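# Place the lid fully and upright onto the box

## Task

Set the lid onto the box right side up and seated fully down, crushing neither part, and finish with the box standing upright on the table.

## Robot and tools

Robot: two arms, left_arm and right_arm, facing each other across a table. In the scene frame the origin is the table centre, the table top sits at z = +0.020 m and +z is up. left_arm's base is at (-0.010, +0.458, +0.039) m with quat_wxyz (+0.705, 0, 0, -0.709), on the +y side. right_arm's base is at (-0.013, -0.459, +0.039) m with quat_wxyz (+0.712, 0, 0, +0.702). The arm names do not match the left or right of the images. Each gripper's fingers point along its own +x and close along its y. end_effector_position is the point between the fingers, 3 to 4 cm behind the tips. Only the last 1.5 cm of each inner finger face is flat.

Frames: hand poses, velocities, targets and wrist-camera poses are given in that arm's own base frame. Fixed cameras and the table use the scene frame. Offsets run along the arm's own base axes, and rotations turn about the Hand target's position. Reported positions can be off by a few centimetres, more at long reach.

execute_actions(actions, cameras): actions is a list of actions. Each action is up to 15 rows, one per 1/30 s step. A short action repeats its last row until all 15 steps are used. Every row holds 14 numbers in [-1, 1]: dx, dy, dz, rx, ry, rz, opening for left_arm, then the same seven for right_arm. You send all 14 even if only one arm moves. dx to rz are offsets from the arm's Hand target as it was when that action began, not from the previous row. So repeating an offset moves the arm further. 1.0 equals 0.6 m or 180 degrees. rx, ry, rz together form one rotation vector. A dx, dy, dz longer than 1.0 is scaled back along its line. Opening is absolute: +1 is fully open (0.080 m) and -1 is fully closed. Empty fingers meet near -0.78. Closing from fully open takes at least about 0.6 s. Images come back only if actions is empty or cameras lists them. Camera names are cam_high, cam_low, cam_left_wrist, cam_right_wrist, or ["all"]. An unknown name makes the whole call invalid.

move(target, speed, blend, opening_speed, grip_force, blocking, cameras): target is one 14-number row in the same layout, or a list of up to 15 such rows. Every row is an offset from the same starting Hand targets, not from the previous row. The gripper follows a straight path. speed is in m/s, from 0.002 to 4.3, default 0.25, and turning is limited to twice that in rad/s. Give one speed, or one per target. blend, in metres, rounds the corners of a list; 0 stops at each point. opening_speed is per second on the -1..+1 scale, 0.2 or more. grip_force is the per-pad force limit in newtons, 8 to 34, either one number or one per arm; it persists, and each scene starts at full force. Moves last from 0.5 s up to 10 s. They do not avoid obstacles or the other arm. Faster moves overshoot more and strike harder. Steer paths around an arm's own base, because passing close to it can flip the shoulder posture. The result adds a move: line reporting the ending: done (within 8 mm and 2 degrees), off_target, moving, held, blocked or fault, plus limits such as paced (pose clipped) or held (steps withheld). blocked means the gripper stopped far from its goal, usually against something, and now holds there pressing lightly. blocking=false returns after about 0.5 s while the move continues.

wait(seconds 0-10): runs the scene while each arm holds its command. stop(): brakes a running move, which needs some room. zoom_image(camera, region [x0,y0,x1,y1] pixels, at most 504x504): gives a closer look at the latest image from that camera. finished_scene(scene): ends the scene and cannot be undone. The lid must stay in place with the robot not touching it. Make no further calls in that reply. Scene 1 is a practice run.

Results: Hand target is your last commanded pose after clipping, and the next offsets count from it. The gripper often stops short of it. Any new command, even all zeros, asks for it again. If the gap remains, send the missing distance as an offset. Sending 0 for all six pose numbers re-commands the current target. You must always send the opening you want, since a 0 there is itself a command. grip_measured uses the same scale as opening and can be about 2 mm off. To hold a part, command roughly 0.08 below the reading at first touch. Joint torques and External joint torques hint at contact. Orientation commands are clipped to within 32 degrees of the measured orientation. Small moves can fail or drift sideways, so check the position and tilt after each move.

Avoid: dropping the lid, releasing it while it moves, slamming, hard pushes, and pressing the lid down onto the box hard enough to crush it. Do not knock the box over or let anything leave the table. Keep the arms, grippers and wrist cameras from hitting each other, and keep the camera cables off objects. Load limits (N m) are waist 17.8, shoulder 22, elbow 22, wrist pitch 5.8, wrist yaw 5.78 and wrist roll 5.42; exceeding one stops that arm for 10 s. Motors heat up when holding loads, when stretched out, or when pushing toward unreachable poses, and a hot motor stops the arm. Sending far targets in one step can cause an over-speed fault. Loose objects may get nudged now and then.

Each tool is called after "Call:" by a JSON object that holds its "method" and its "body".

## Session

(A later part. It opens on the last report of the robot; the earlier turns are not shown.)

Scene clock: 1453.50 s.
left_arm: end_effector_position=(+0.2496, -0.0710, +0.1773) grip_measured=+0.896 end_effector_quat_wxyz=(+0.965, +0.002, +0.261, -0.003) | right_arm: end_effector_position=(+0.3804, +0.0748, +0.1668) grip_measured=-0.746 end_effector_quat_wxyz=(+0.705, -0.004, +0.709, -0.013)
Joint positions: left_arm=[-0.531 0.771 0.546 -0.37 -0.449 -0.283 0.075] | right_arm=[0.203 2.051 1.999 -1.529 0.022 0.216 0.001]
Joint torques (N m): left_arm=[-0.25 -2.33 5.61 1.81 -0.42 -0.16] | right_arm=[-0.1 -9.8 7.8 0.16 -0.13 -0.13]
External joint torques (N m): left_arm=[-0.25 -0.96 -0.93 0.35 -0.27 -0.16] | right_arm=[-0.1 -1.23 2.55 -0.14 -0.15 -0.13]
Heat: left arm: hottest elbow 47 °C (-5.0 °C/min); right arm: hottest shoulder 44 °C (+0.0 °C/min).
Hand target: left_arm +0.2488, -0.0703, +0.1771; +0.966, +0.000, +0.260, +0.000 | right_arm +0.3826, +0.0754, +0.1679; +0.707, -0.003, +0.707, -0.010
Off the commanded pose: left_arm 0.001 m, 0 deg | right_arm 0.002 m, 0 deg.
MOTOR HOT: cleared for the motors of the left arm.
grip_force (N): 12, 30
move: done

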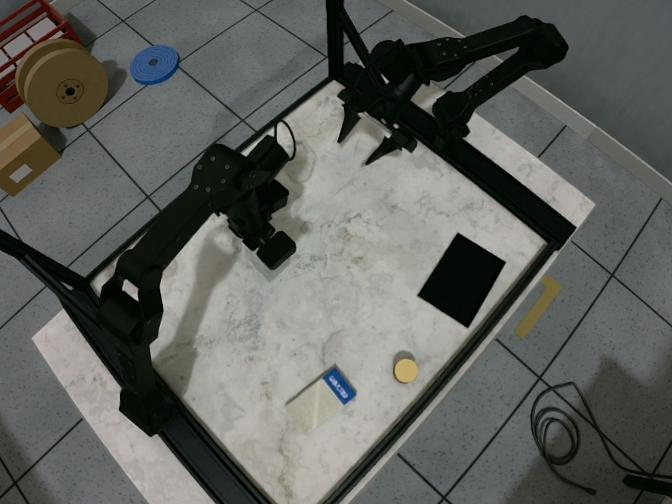

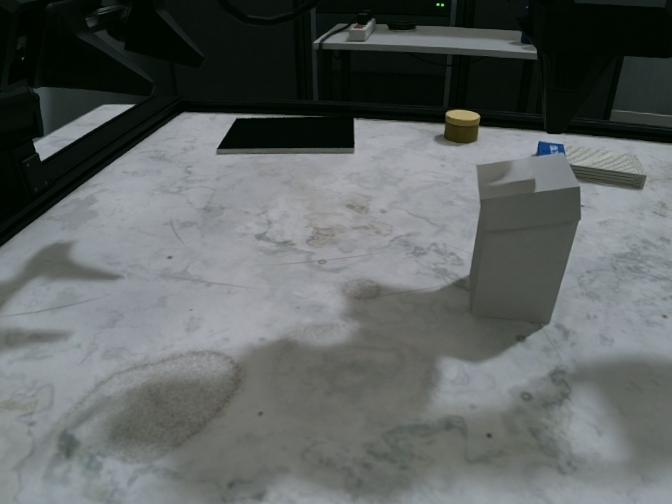

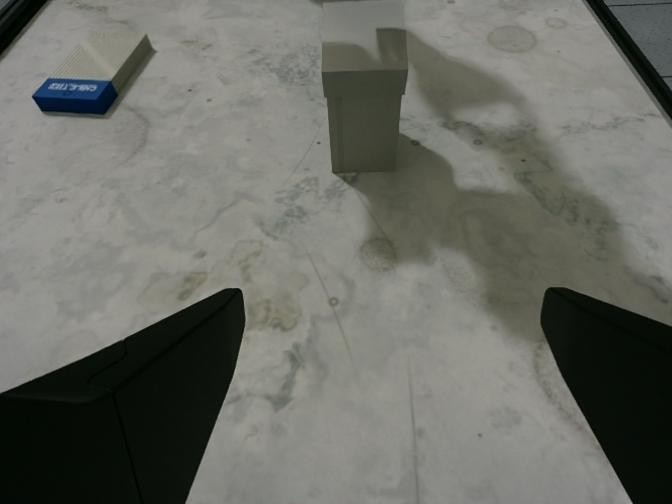

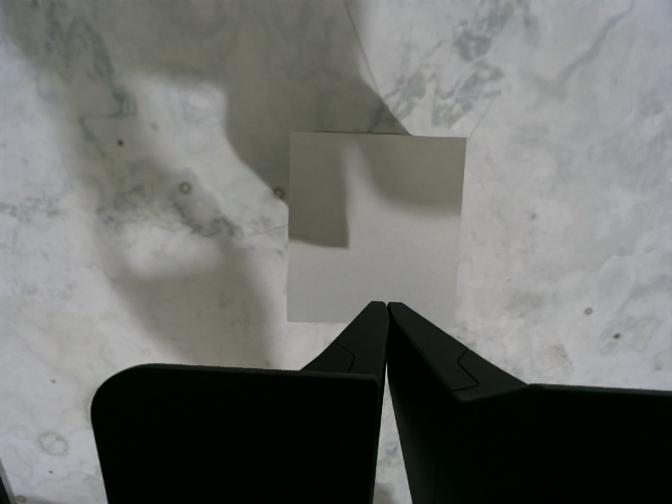

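Call:
{"method": "move", "body": {"target": [[0,0,0,0,0,0,0.9,0,0.005,-0.075,0,0,0,-0.75],[0,0,0,0,0,0,0.9,0,0.005,-0.105,0,0,0,-0.75]], "speed": [0.06,0.04], "blend": [0.005,0], "cameras": ["all"]}}

Scene clock: 1466.10 s.
left_arm: end_effector_position=(+0.2496, -0.0710, +0.1773) grip_measured=+0.896 end_effector_quat_wxyz=(+0.965, +0.002, +0.261, -0.003) | right_arm: end_effector_position=(+0.3875, +0.0764, +0.1286) grip_measured=-0.747 end_effector_quat_wxyz=(+0.729, +0.001, +0.685, -0.008)
Joint positions: left_arm=[-0.531 0.771 0.546 -0.37 -0.449 -0.283 0.075] | right_arm=[0.204 2.001 1.772 -1.283 0.024 0.216 0.001]
Joint torques (N m): left_arm=[-0.22 -2.28 5.69 1.78 -0.42 -0.15] | right_arm=[0.5 -5.53 2.66 1.14 -0.2 0.1]
External joint torques (N m): left_arm=[-0.22 -0.94 -0.79 0.34 -0.27 -0.15] | right_arm=[0.45 2.95 -2.82 0.73 -0.22 0.1]
Heat: left arm: hottest elbow 47 °C (-4.1 °C/min); right arm: hottest shoulder 48 °C (+4.1 °C/min).
Hand target: left_arm +0.2488, -0.0703, +0.1771; +0.966, +0.000, +0.260, +0.000 | right_arm +0.3825, +0.0785, +0.1048; +0.707, -0.003, +0.707, -0.010
Off the commanded pose: left_arm 0.001 m, 0 deg | right_arm 0.024 m, 4 deg.
grip_force (N): 12, 30
move: off_target (right_arm)

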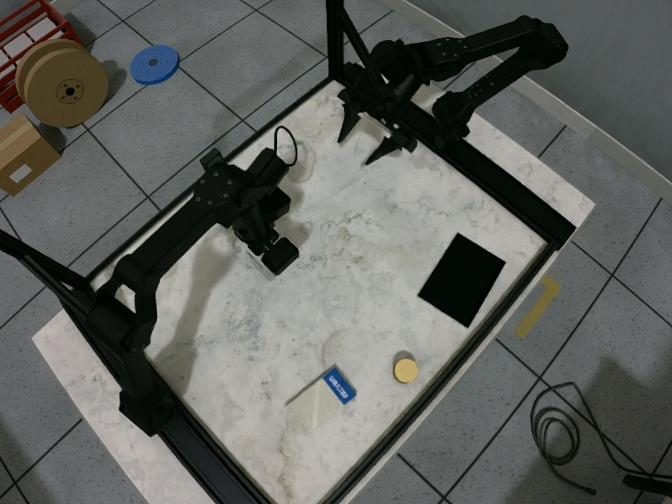

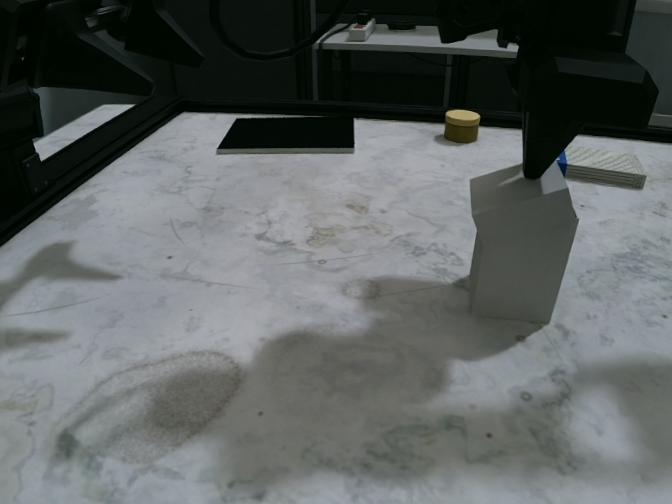

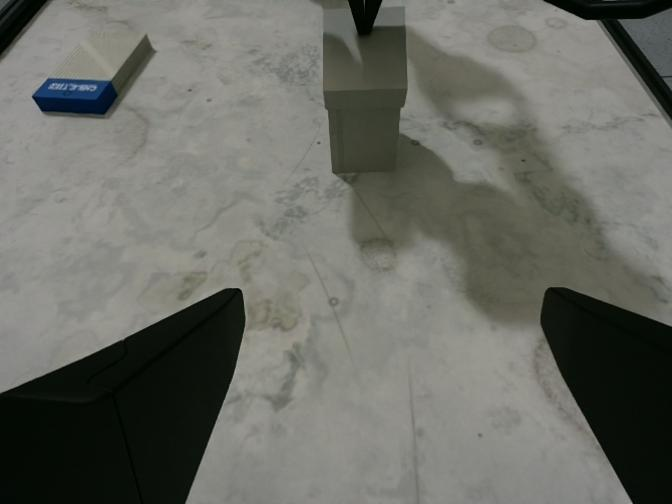

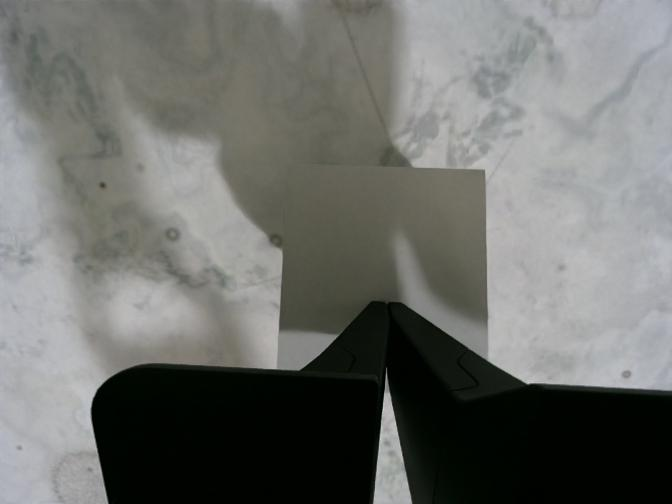

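Call:
{"method": "zoom_image", "body": {"camera": "cam_low", "region": [450, 150, 610, 330]}}

Scaled by 2.800 from the camera's 672x504 image, which has a finer 960x720 frame.

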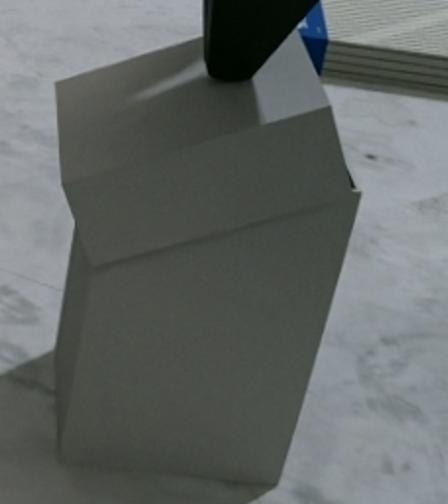

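Call:
{"method": "move", "body": {"target": [[0,0,0,0,0,0,0.9,-0.01,0,0.1,0,0,0,-0.75],[0,0,0,0,0,0,0.9,-0.18,-0.005,0.11,0,-0.25,0,0.7],[0,0,0,0,0,0,0.9,-0.23,-0.005,-0.11,0,-0.333,0,0.7],[0,0,0,0,0,0,0.9,-0.0368,-0.005,-0.12,0,-0.333,0,0.7]], "speed": [0.15,0.4,0.4,0.2], "blend": [0.01,0.02,0.02,0], "cameras": ["all"]}}

Scene clock: 1492.17 s.
left_arm: end_effector_position=(+0.2496, -0.0710, +0.1773) grip_measured=+0.896 end_effector_quat_wxyz=(+0.965, +0.002, +0.261, -0.003) | right_arm: end_effector_position=(+0.3560, +0.0747, +0.0299) grip_measured=+0.697 end_effector_quat_wxyz=(+0.964, +0.001, +0.265, -0.011)
Joint positions: left_arm=[-0.531 0.771 0.546 -0.37 -0.449 -0.283 0.075] | right_arm=[0.331 1.727 0.419 0.742 0.304 0.184 0.066]
Joint torques (N m): left_arm=[-0.17 -2.27 5.65 1.8 -0.42 -0.14] | right_arm=[-0.34 -5.85 6.16 2.01 -0.07 -0.12]
External joint torques (N m): left_arm=[-0.17 -0.94 -0.83 0.35 -0.27 -0.15] | right_arm=[-0.33 -0.77 2.23 0.55 -0.17 -0.12]
Heat: left arm: hottest elbow 46 °C (-2.0 °C/min); right arm: hottest shoulder 45 °C (+1.0 °C/min).
Hand target: left_arm +0.2488, -0.0703, +0.1771; +0.966, +0.000, +0.260, +0.000 | right_arm +0.3604, +0.0755, +0.0328; +0.966, +0.002, +0.260, -0.010
Off the commanded pose: left_arm 0.001 m, 0 deg | right_arm 0.005 m, 1 deg.
grip_force (N): 12, 30
move: done; blend cut to 0 m at target 2

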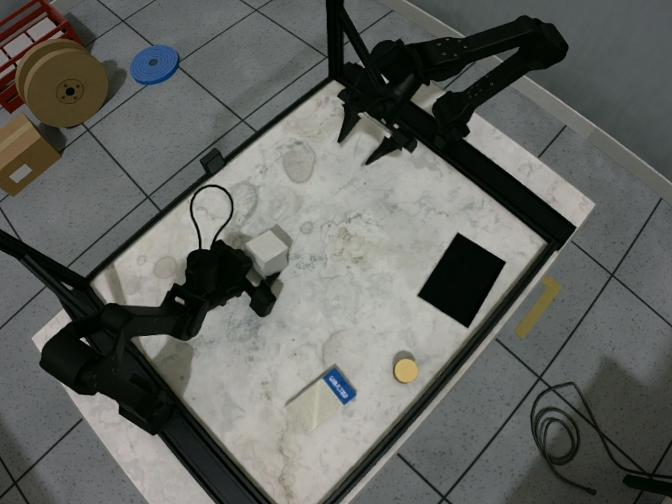

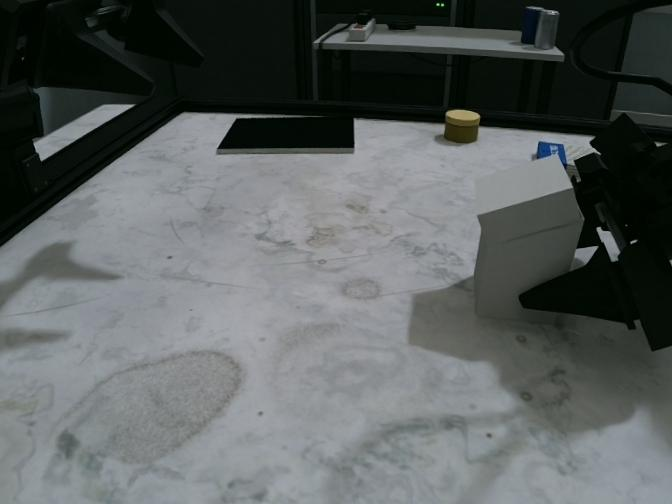

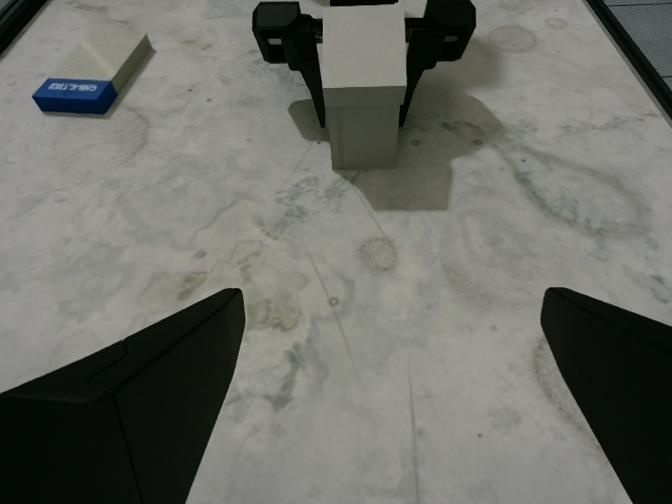

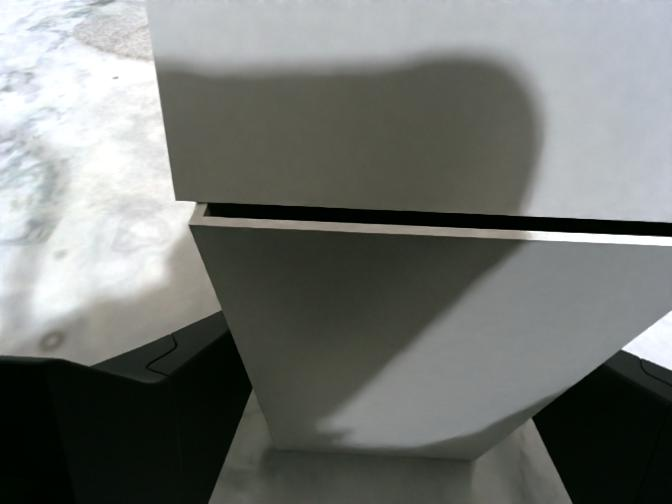

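Call:
{"method": "move", "body": {"target": [[0.285,-0.001,-0.06,0,0,0,0.95,0,0,0,0,0,0,0.2],[0.4,-0.001,-0.148,0,0,0,0.95,0,0,0,0,0,0,0.2]], "speed": [0.3,0.12], "opening_speed": 0.8, "blend": [0.02,0], "cameras": ["all"]}}

Scene clock: 1514.63 s.
left_arm: end_effector_position=(+0.4837, -0.0703, +0.0836) grip_measured=+0.946 end_effector_quat_wxyz=(+0.964, +0.000, +0.267, +0.002) | right_arm: end_effector_position=(+0.3562, +0.0748, +0.0300) grip_measured=+0.423 end_effector_quat_wxyz=(+0.964, +0.002, +0.265, -0.011)
Joint positions: left_arm=[-0.197 1.903 0.993 0.361 -0.173 -0.104 0.078] | right_arm=[0.331 1.727 0.419 0.743 0.303 0.184 0.054]
Joint torques (N m): left_arm=[0.26 -7.23 6.98 2.07 0.14 0.17] | right_arm=[-0.5 -5.78 6.07 2.02 0 -0.09]
External joint torques (N m): left_arm=[0.25 0.61 1.5 0.57 0.19 0.17] | right_arm=[-0.49 -0.65 2.08 0.53 -0.11 -0.09]
Heat: left arm: hottest elbow 46 °C (-1.0 °C/min); right arm: hottest shoulder 43 °C (-2.0 °C/min).
Hand target: left_arm +0.4888, -0.0708, +0.0885; +0.966, +0.000, +0.260, +0.000 | right_arm +0.3604, +0.0755, +0.0328; +0.966, +0.002, +0.260, -0.010
Off the commanded pose: left_arm 0.007 m, 1 deg | right_arm 0.005 m, 1 deg.
grip_force (N): 12, 30
move: done; blend cut to 0 m at target 1

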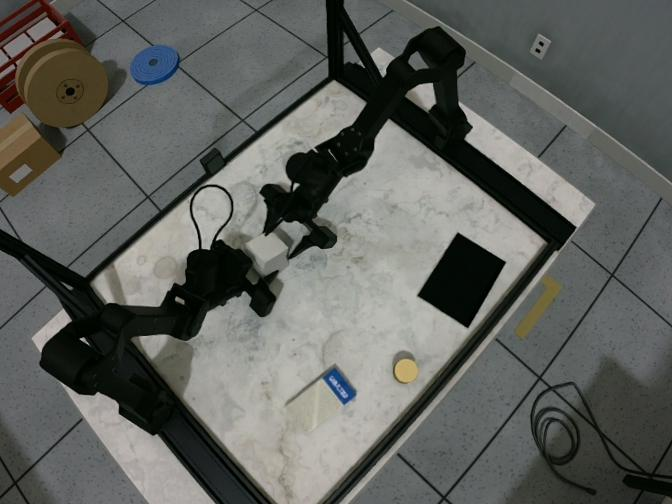

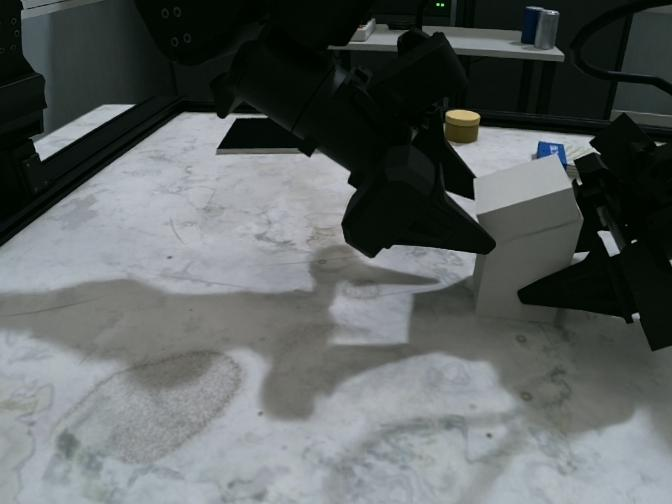

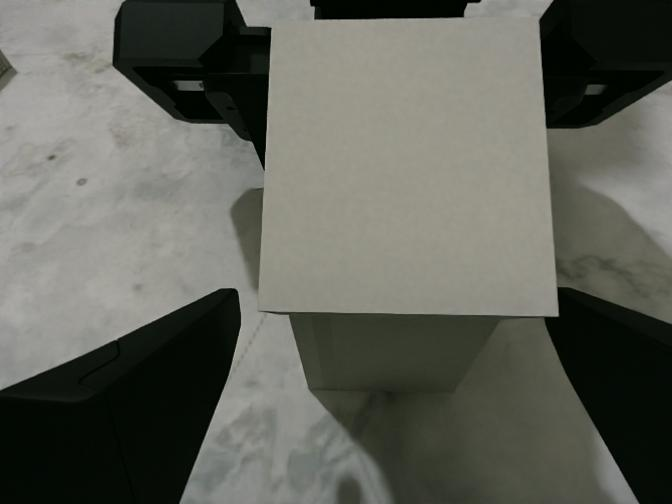

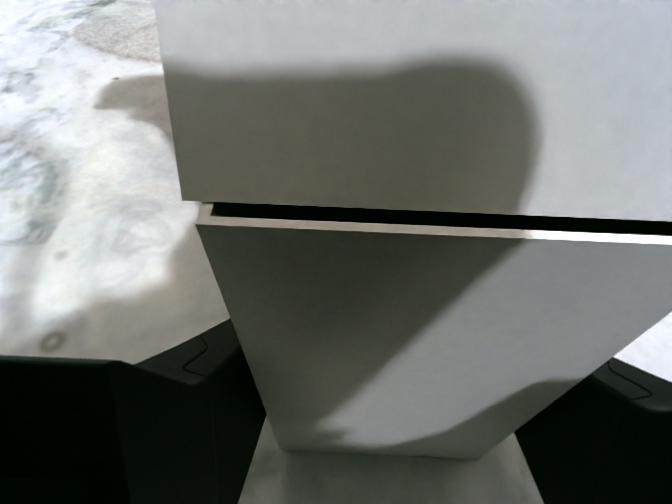

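Call:
{"method": "move", "body": {"target": [[0.027,-0.003,0.022,0,0,0,0.95,0,0,0,0,0,0,0.2],[0.027,-0.003,0.022,0,0,0,0.45,0,0,0,0,0,0,0.2]], "speed": 0.1, "opening_speed": 0.5, "cameras": ["all"]}}

Scene clock: 1531.57 s.
left_arm: end_effector_position=(+0.5001, -0.0719, +0.0966) grip_measured=+0.535 end_effector_quat_wxyz=(+0.964, +0.000, +0.266, +0.002) | right_arm: end_effector_position=(+0.3563, +0.0750, +0.0301) grip_measured=+0.423 end_effector_quat_wxyz=(+0.964, +0.002, +0.265, -0.011)
Joint positions: left_arm=[-0.193 1.925 1.088 0.29 -0.169 -0.102 0.059] | right_arm=[0.331 1.727 0.42 0.743 0.302 0.183 0.054]
Joint torques (N m): left_arm=[0.01 -7.58 7.26 1.92 0.14 0.16] | right_arm=[-0.21 -5.69 5.99 1.99 0.02 -0.12]
External joint torques (N m): left_arm=[-0.05 0.71 1.47 0.38 0.19 0.16] | right_arm=[-0.21 -0.59 2.01 0.52 -0.07 -0.12]
Heat: left arm: hottest elbow 44 °C (-2.0 °C/min); right arm: hottest shoulder 43 °C (-4.0 °C/min).
Hand target: left_arm +0.5050, -0.0727, +0.1016; +0.966, +0.000, +0.260, +0.000 | right_arm +0.3604, +0.0756, +0.0329; +0.966, +0.002, +0.260, -0.010
Off the commanded pose: left_arm 0.007 m, 1 deg | right_arm 0.005 m, 1 deg.
grip_force (N): 12, 30
move: done

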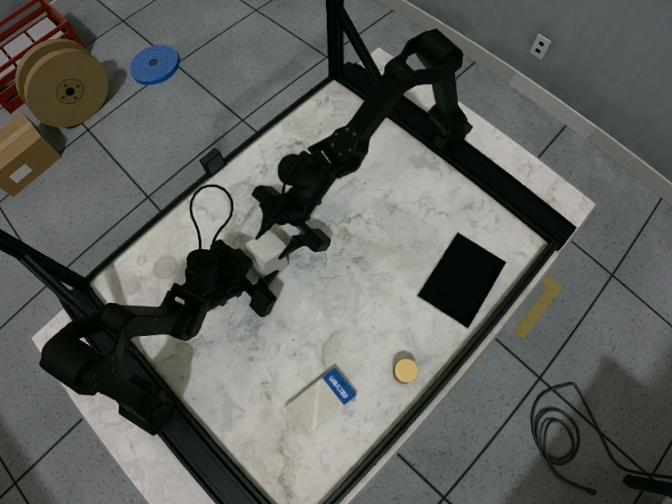

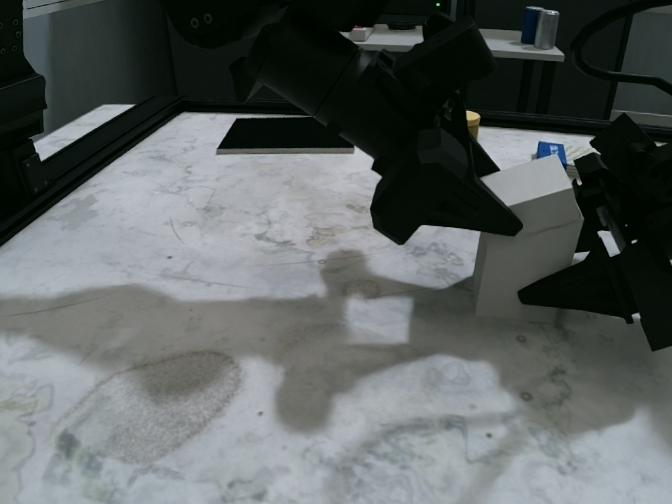

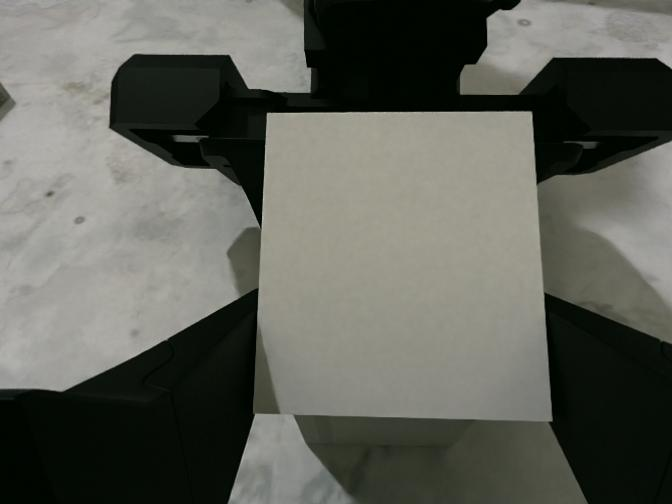

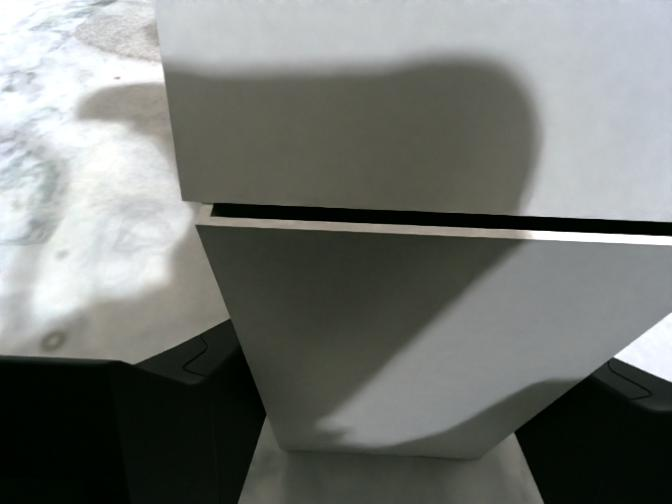

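Call:
{"method": "move", "body": {"target": [0,0,0.07,0,0,0,0.4,0,0,0,0,0,0,0.2], "speed": 0.06, "cameras": ["all"]}}

Scene clock: 1549.97 s.
left_arm: end_effector_position=(+0.5010, -0.0721, +0.1283) grip_measured=+0.535 end_effector_quat_wxyz=(+0.961, +0.002, +0.276, +0.003) | right_arm: end_effector_position=(+0.3569, +0.0750, +0.0304) grip_measured=+0.423 end_effector_quat_wxyz=(+0.964, +0.002, +0.264, -0.011)
Joint positions: left_arm=[-0.193 1.867 1.169 0.13 -0.169 -0.102 0.059] | right_arm=[0.33 1.729 0.421 0.744 0.302 0.183 0.054]
Joint torques (N m): left_arm=[0.15 -9.83 7.72 1.92 0.15 0.14] | right_arm=[-0.31 -5.96 5.93 1.94 0.01 -0.07]
External joint torques (N m): left_arm=[0.16 -1.67 1.69 0.43 0.2 0.14] | right_arm=[-0.31 -0.83 1.91 0.45 -0.09 -0.07]
Heat: left arm: hottest elbow 45 °C (-1.0 °C/min); right arm: hottest shoulder 42 °C (-3.0 °C/min).
Hand target: left_arm +0.5050, -0.0727, +0.1436; +0.966, +0.000, +0.260, +0.000 | right_arm +0.3604, +0.0755, +0.0327; +0.966, +0.002, +0.260, -0.010
Off the commanded pose: left_arm 0.016 m, 2 deg | right_arm 0.004 m, 1 deg.
grip_force (N): 12, 30
move: off_target (left_arm)

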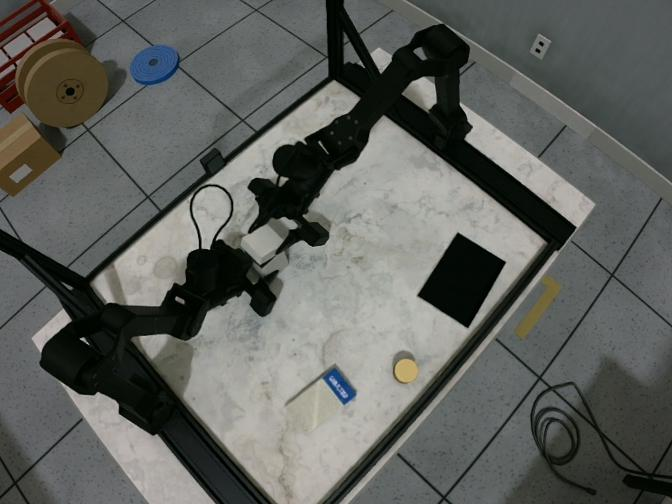

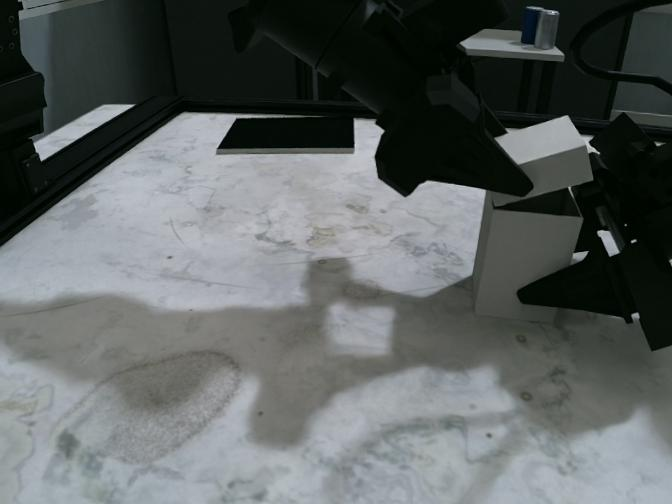

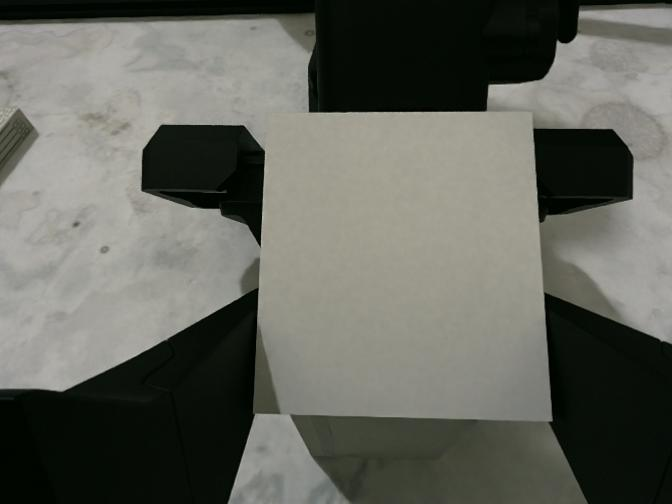

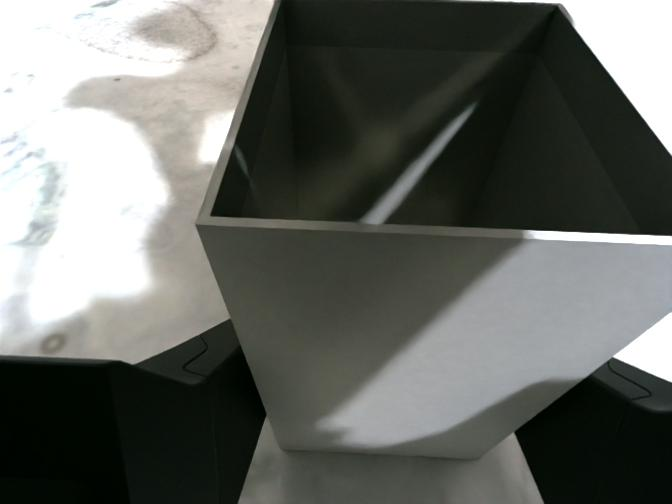

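Call:
{"method": "zoom_image", "body": {"camera": "cam_low", "region": [460, 100, 620, 330]}}

Scaled by 2.191 from the camera's 672x504 image, which has a finer 960x720 frame.

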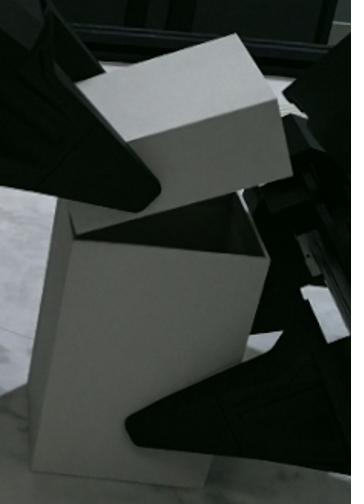

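Call:
{"method": "move", "body": {"target": [0.008,0,0.05,0,0.122,0,0.4,0,0,0,0,0,0,0.2], "speed": 0.15, "cameras": ["all"]}}

Call:
{"method": "zoom_image", "body": {"camera": "cam_low", "region": [450, 60, 640, 330]}}

Scene clock: 1576.87 s.
left_arm: end_effector_position=(+0.5057, -0.0727, +0.1682) grip_measured=+0.535 end_effector_quat_wxyz=(+0.895, +0.005, +0.445, +0.000) | right_arm: end_effector_position=(+0.3569, +0.0750, +0.0304) grip_measured=+0.423 end_effector_quat_wxyz=(+0.964, +0.002, +0.264, -0.011)
Joint positions: left_arm=[-0.175 1.995 1.749 -0.685 -0.11 -0.13 0.059] | right_arm=[0.33 1.729 0.421 0.744 0.302 0.183 0.054]
Joint torques (N m): left_arm=[0.19 -8.53 7.99 1.51 0.13 -0.14] | right_arm=[-0.36 -5.97 5.77 1.94 0.01 -0.08]
External joint torques (N m): left_arm=[0.17 0.7 1.73 0.3 0.19 -0.14] | right_arm=[-0.41 -0.86 1.78 0.47 -0.08 -0.08]
Heat: left arm: hottest elbow 52 °C (+7.0 °C/min); right arm: hottest shoulder 41 °C (-2.0 °C/min). Fold the left arm in close to its base, or ease its load, before you think long.
Hand target: left_arm +0.5098, -0.0727, +0.1735; +0.899, +0.000, +0.439, +0.000 | right_arm +0.3604, +0.0755, +0.0327; +0.966, +0.002, +0.260, -0.010
Off the commanded pose: left_arm 0.007 m, 1 deg | right_arm 0.004 m, 1 deg.
MOTOR HOT: joint 3 (elbow) of the left arm reports 52 °C; the controller stops that arm at 95 °C. To cool a motor, set the load down, stop pushing, or move to a pose that needs little force.
grip_force (N): 12, 30
move: done

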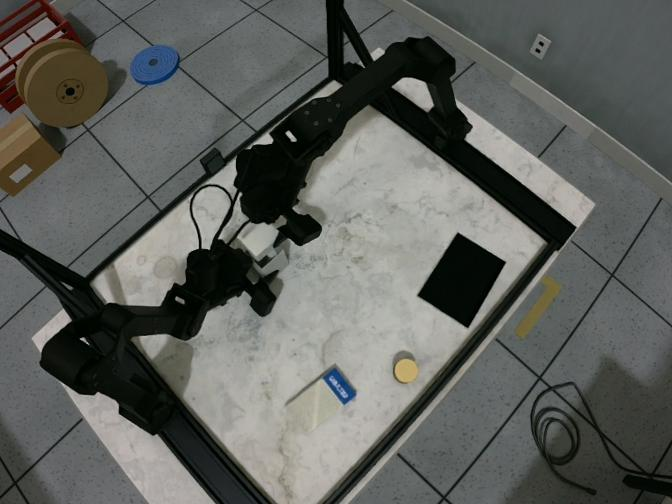

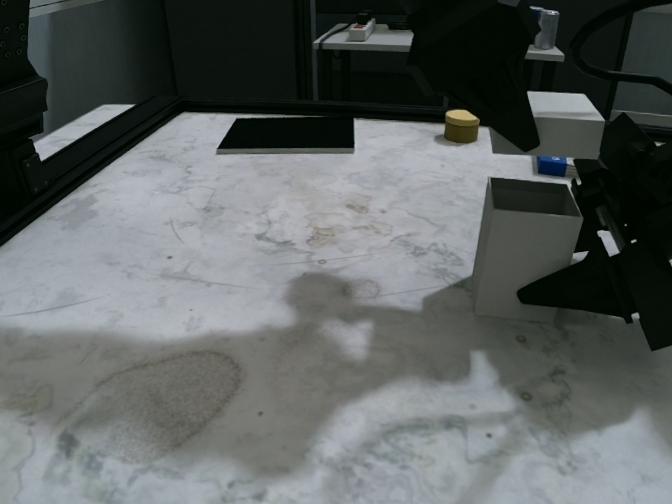

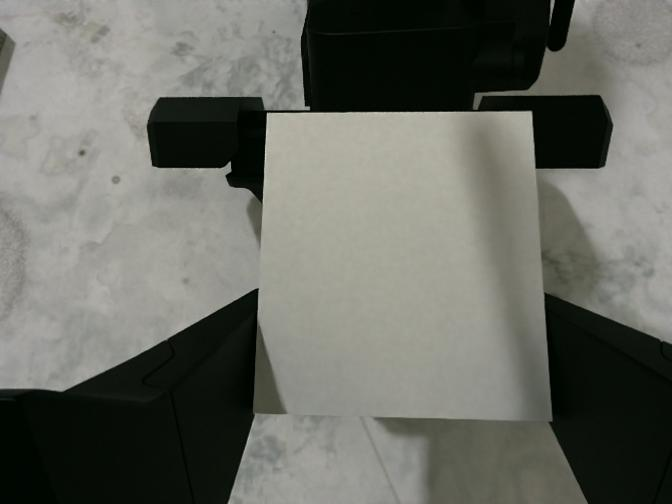

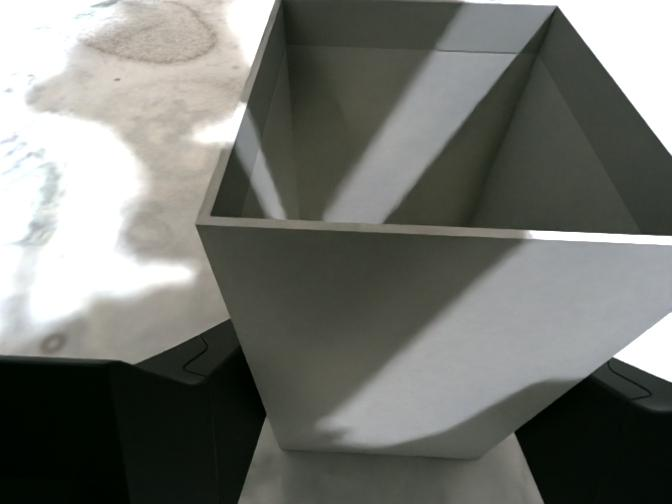

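Scaled by 1.867 from the camera's 672x504 image, which has a finer 960x720 frame.

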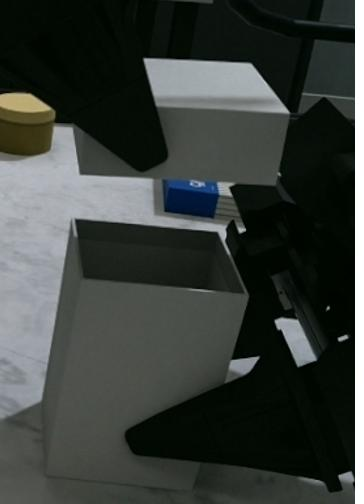

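Call:
{"method": "move", "body": {"target": [0.0067,0,-0.058,0,0.015,0,0.4,0,0,0,0,0,0,0.2], "speed": 0.12, "cameras": ["all"]}}

Call:
{"method": "zoom_image", "body": {"camera": "cam_low", "region": [450, 100, 640, 330]}}

Scene clock: 1594.40 s.
left_arm: end_effector_position=(+0.5134, -0.0738, +0.1437) grip_measured=+0.535 end_effector_quat_wxyz=(+0.889, +0.004, +0.457, -0.001) | right_arm: end_effector_position=(+0.3568, +0.0750, +0.0303) grip_measured=+0.423 end_effector_quat_wxyz=(+0.964, +0.002, +0.265, -0.011)
Joint positions: left_arm=[-0.172 2.049 1.744 -0.651 -0.101 -0.133 0.059] | right_arm=[0.33 1.729 0.421 0.744 0.302 0.183 0.054]
Joint torques (N m): left_arm=[0.26 -8.76 5.08 2.02 0.12 -0.13] | right_arm=[-0.2 -6.08 5.8 1.93 0 -0.06]
External joint torques (N m): left_arm=[0.25 0.78 -1.15 0.83 0.17 -0.13] | right_arm=[-0.21 -0.92 1.78 0.44 -0.1 -0.07]
Heat: left arm: hottest elbow 49 °C (+5.1 °C/min); right arm: hottest shoulder 40 °C (-2.0 °C/min). Fold the left arm in close to its base, or ease its load, before you think long.
Hand target: left_arm +0.5139, -0.0726, +0.1389; +0.888, +0.000, +0.460, +0.000 | right_arm +0.3604, +0.0755, +0.0327; +0.966, +0.002, +0.260, -0.010
Off the commanded pose: left_arm 0.005 m, 1 deg | right_arm 0.004 m, 1 deg.
MOTOR HOT: still on. Joint 3 (elbow) of the left arm reports 49 °C.
grip_force (N): 12, 30
move: done

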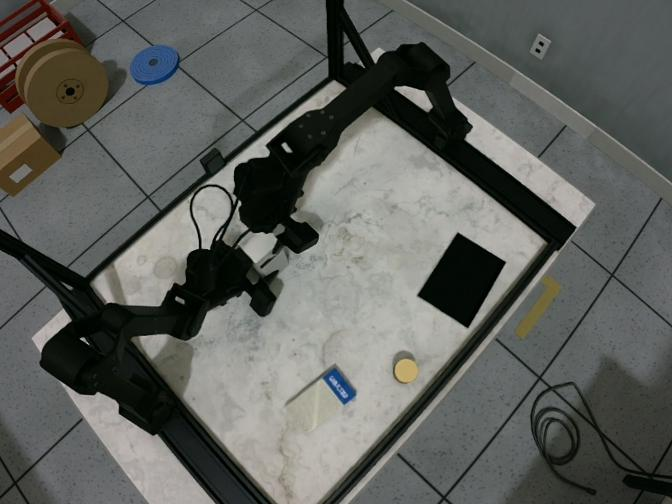

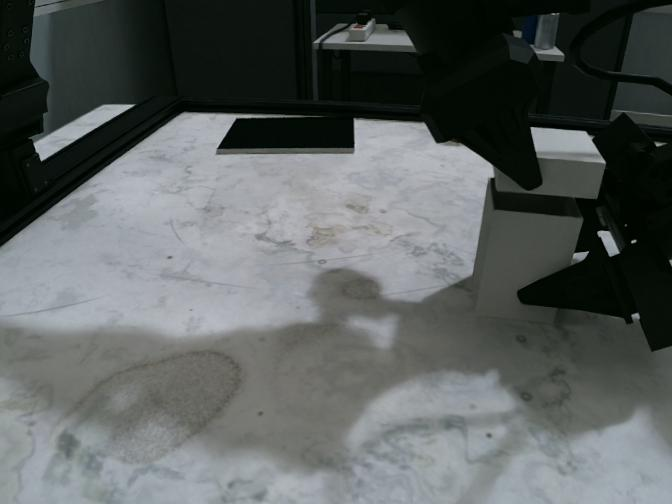

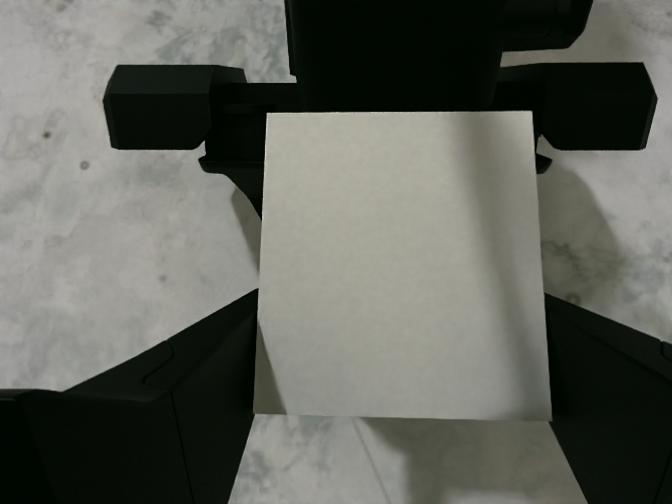

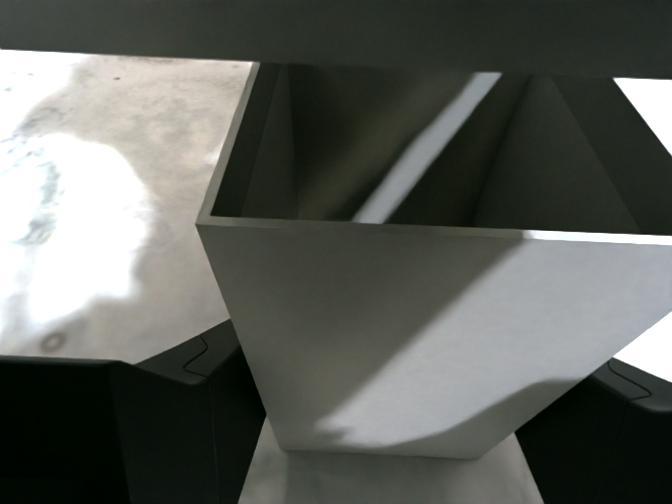

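Scaled by 2.191 from the camera's 672x504 image, which has a finer 960x720 frame.

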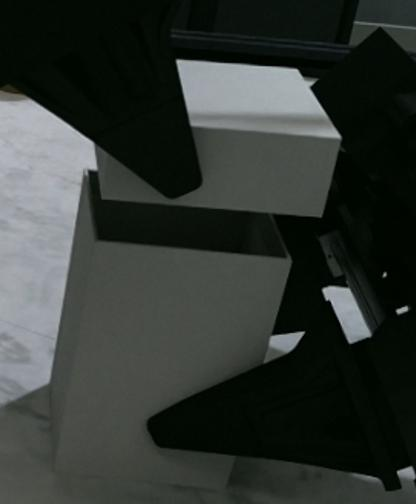

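Call:
{"method": "move", "body": {"target": [-0.004,0.003,-0.018,0,0.0075,0,0.4,0,0,0,0,0,0,0.2], "speed": 0.08, "cameras": ["all"]}}

Call:
{"method": "zoom_image", "body": {"camera": "cam_low", "region": [460, 110, 620, 280]}}

Scene clock: 1613.03 s.
left_arm: end_effector_position=(+0.5124, -0.0715, +0.1331) grip_measured=+0.535 end_effector_quat_wxyz=(+0.885, +0.003, +0.466, +0.000) | right_arm: end_effector_position=(+0.3568, +0.0750, +0.0303) grip_measured=+0.423 end_effector_quat_wxyz=(+0.964, +0.002, +0.265, -0.011)
Joint positions: left_arm=[-0.166 2.06 1.727 -0.643 -0.095 -0.133 0.059] | right_arm=[0.33 1.729 0.421 0.744 0.302 0.183 0.054]
Joint torques (N m): left_arm=[0.22 -8.98 4.86 1.63 0.15 -0.11] | right_arm=[-0.24 -5.98 5.75 1.95 0.01 -0.09]
External joint torques (N m): left_arm=[0.3 0.47 -1.24 0.49 0.2 -0.11] | right_arm=[-0.23 -0.85 1.75 0.47 -0.09 -0.09]
Heat: left arm: hottest elbow 46 °C (+0.0 °C/min); right arm: hottest shoulder 40 °C (-2.0 °C/min).
Hand target: left_arm +0.5114, -0.0708, +0.1280; +0.883, +0.000, +0.470, +0.000 | right_arm +0.3604, +0.0755, +0.0327; +0.966, +0.002, +0.260, -0.010
Off the commanded pose: left_arm 0.005 m, 1 deg | right_arm 0.004 m, 1 deg.
MOTOR HOT: cleared for the motors of the left arm.
grip_force (N): 12, 30
move: done

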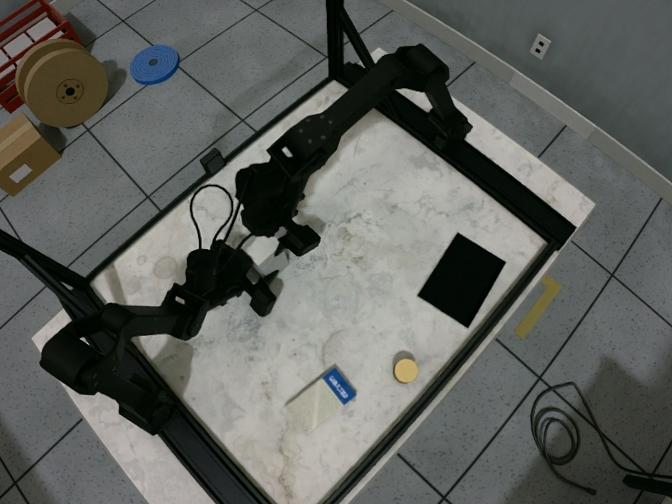

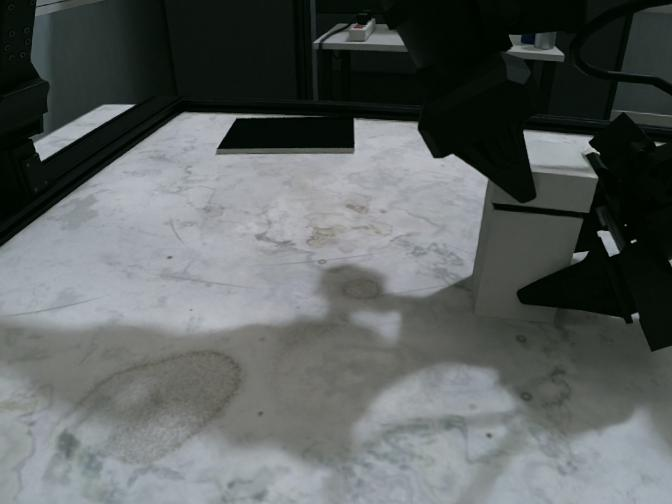

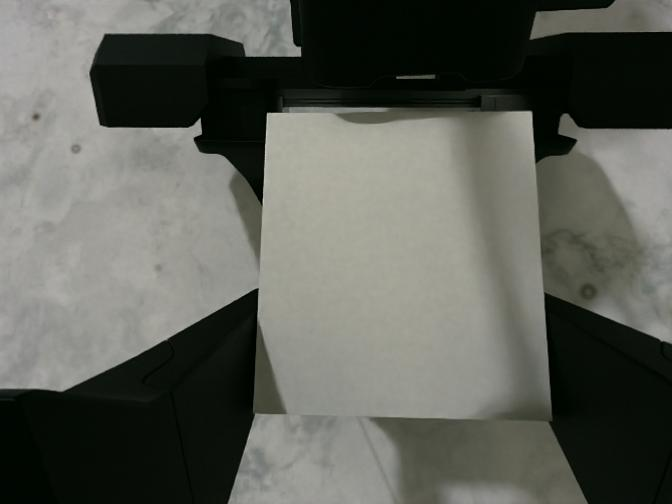

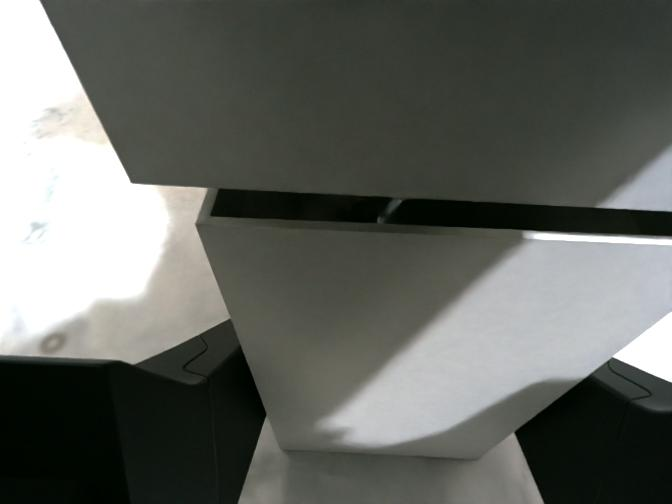

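Scaled by 2.965 from the camera's 672x504 image, which has a finer 960x720 frame.

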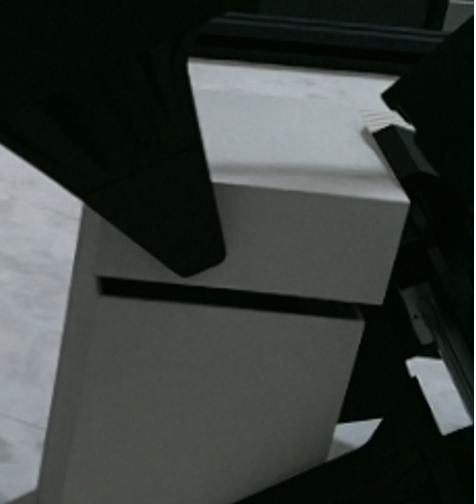

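Call:
{"method": "move", "body": {"target": [-0.002,0,-0.02,0,0,0,0.4,0,0,0,0,0,0,0.2], "speed": 0.05, "cameras": ["cam_low","cam_right_wrist"]}}

Call:
{"method": "zoom_image", "body": {"camera": "cam_low", "region": [460, 110, 620, 280]}}

Scene clock: 1651.23 s.
left_arm: end_effector_position=(+0.5120, -0.0712, +0.1221) grip_measured=+0.535 end_effector_quat_wxyz=(+0.886, +0.002, +0.464, +0.000) | right_arm: end_effector_position=(+0.3568, +0.0751, +0.0301) grip_measured=+0.423 end_effector_quat_wxyz=(+0.964, +0.002, +0.265, -0.011)
Joint positions: left_arm=[-0.166 2.061 1.684 -0.595 -0.095 -0.133 0.059] | right_arm=[0.33 1.729 0.421 0.744 0.302 0.183 0.054]
Joint torques (N m): left_arm=[0.14 -9.01 4.58 1.62 0.11 -0.09] | right_arm=[-0.35 -5.98 5.76 1.95 0.04 -0.08]
External joint torques (N m): left_arm=[0.18 0.56 -1.59 0.45 0.16 -0.1] | right_arm=[-0.32 -0.9 1.8 0.48 -0.06 -0.09]
Heat: left arm: hottest elbow 42 °C (-7.1 °C/min); right arm: hottest shoulder 39 °C (-1.0 °C/min).
Hand target: left_arm +0.5103, -0.0708, +0.1160; +0.883, +0.000, +0.470, +0.000 | right_arm +0.3603, +0.0755, +0.0327; +0.966, +0.002, +0.260, -0.010
Off the commanded pose: left_arm 0.006 m, 1 deg | right_arm 0.004 m, 1 deg.
grip_force (N): 12, 30
move: done
Images, in order (width x height): cam_low 672x504, cam_right_wrist 672x504.

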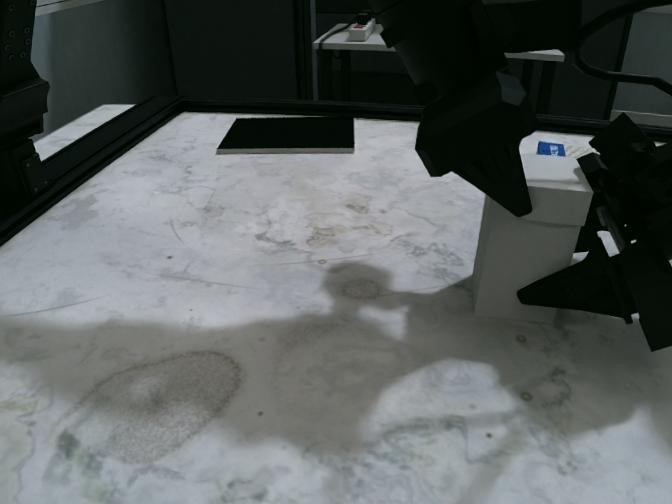

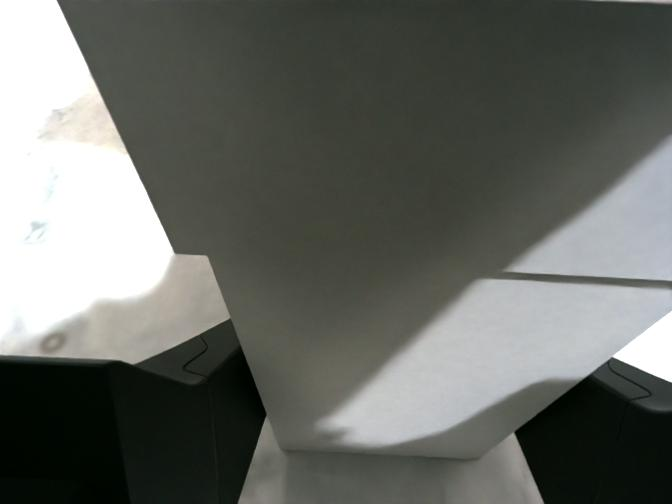

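Scaled by 2.965 from the camera's 672x504 image, which has a finer 960x720 frame.

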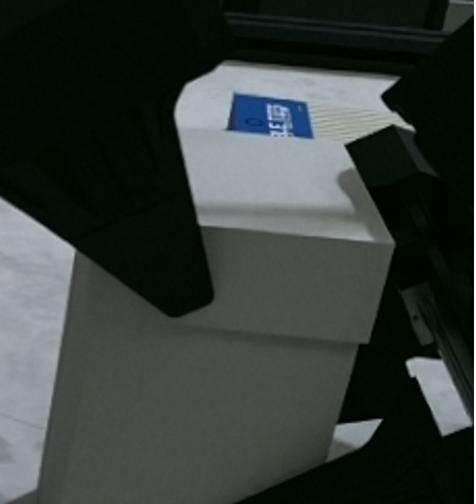

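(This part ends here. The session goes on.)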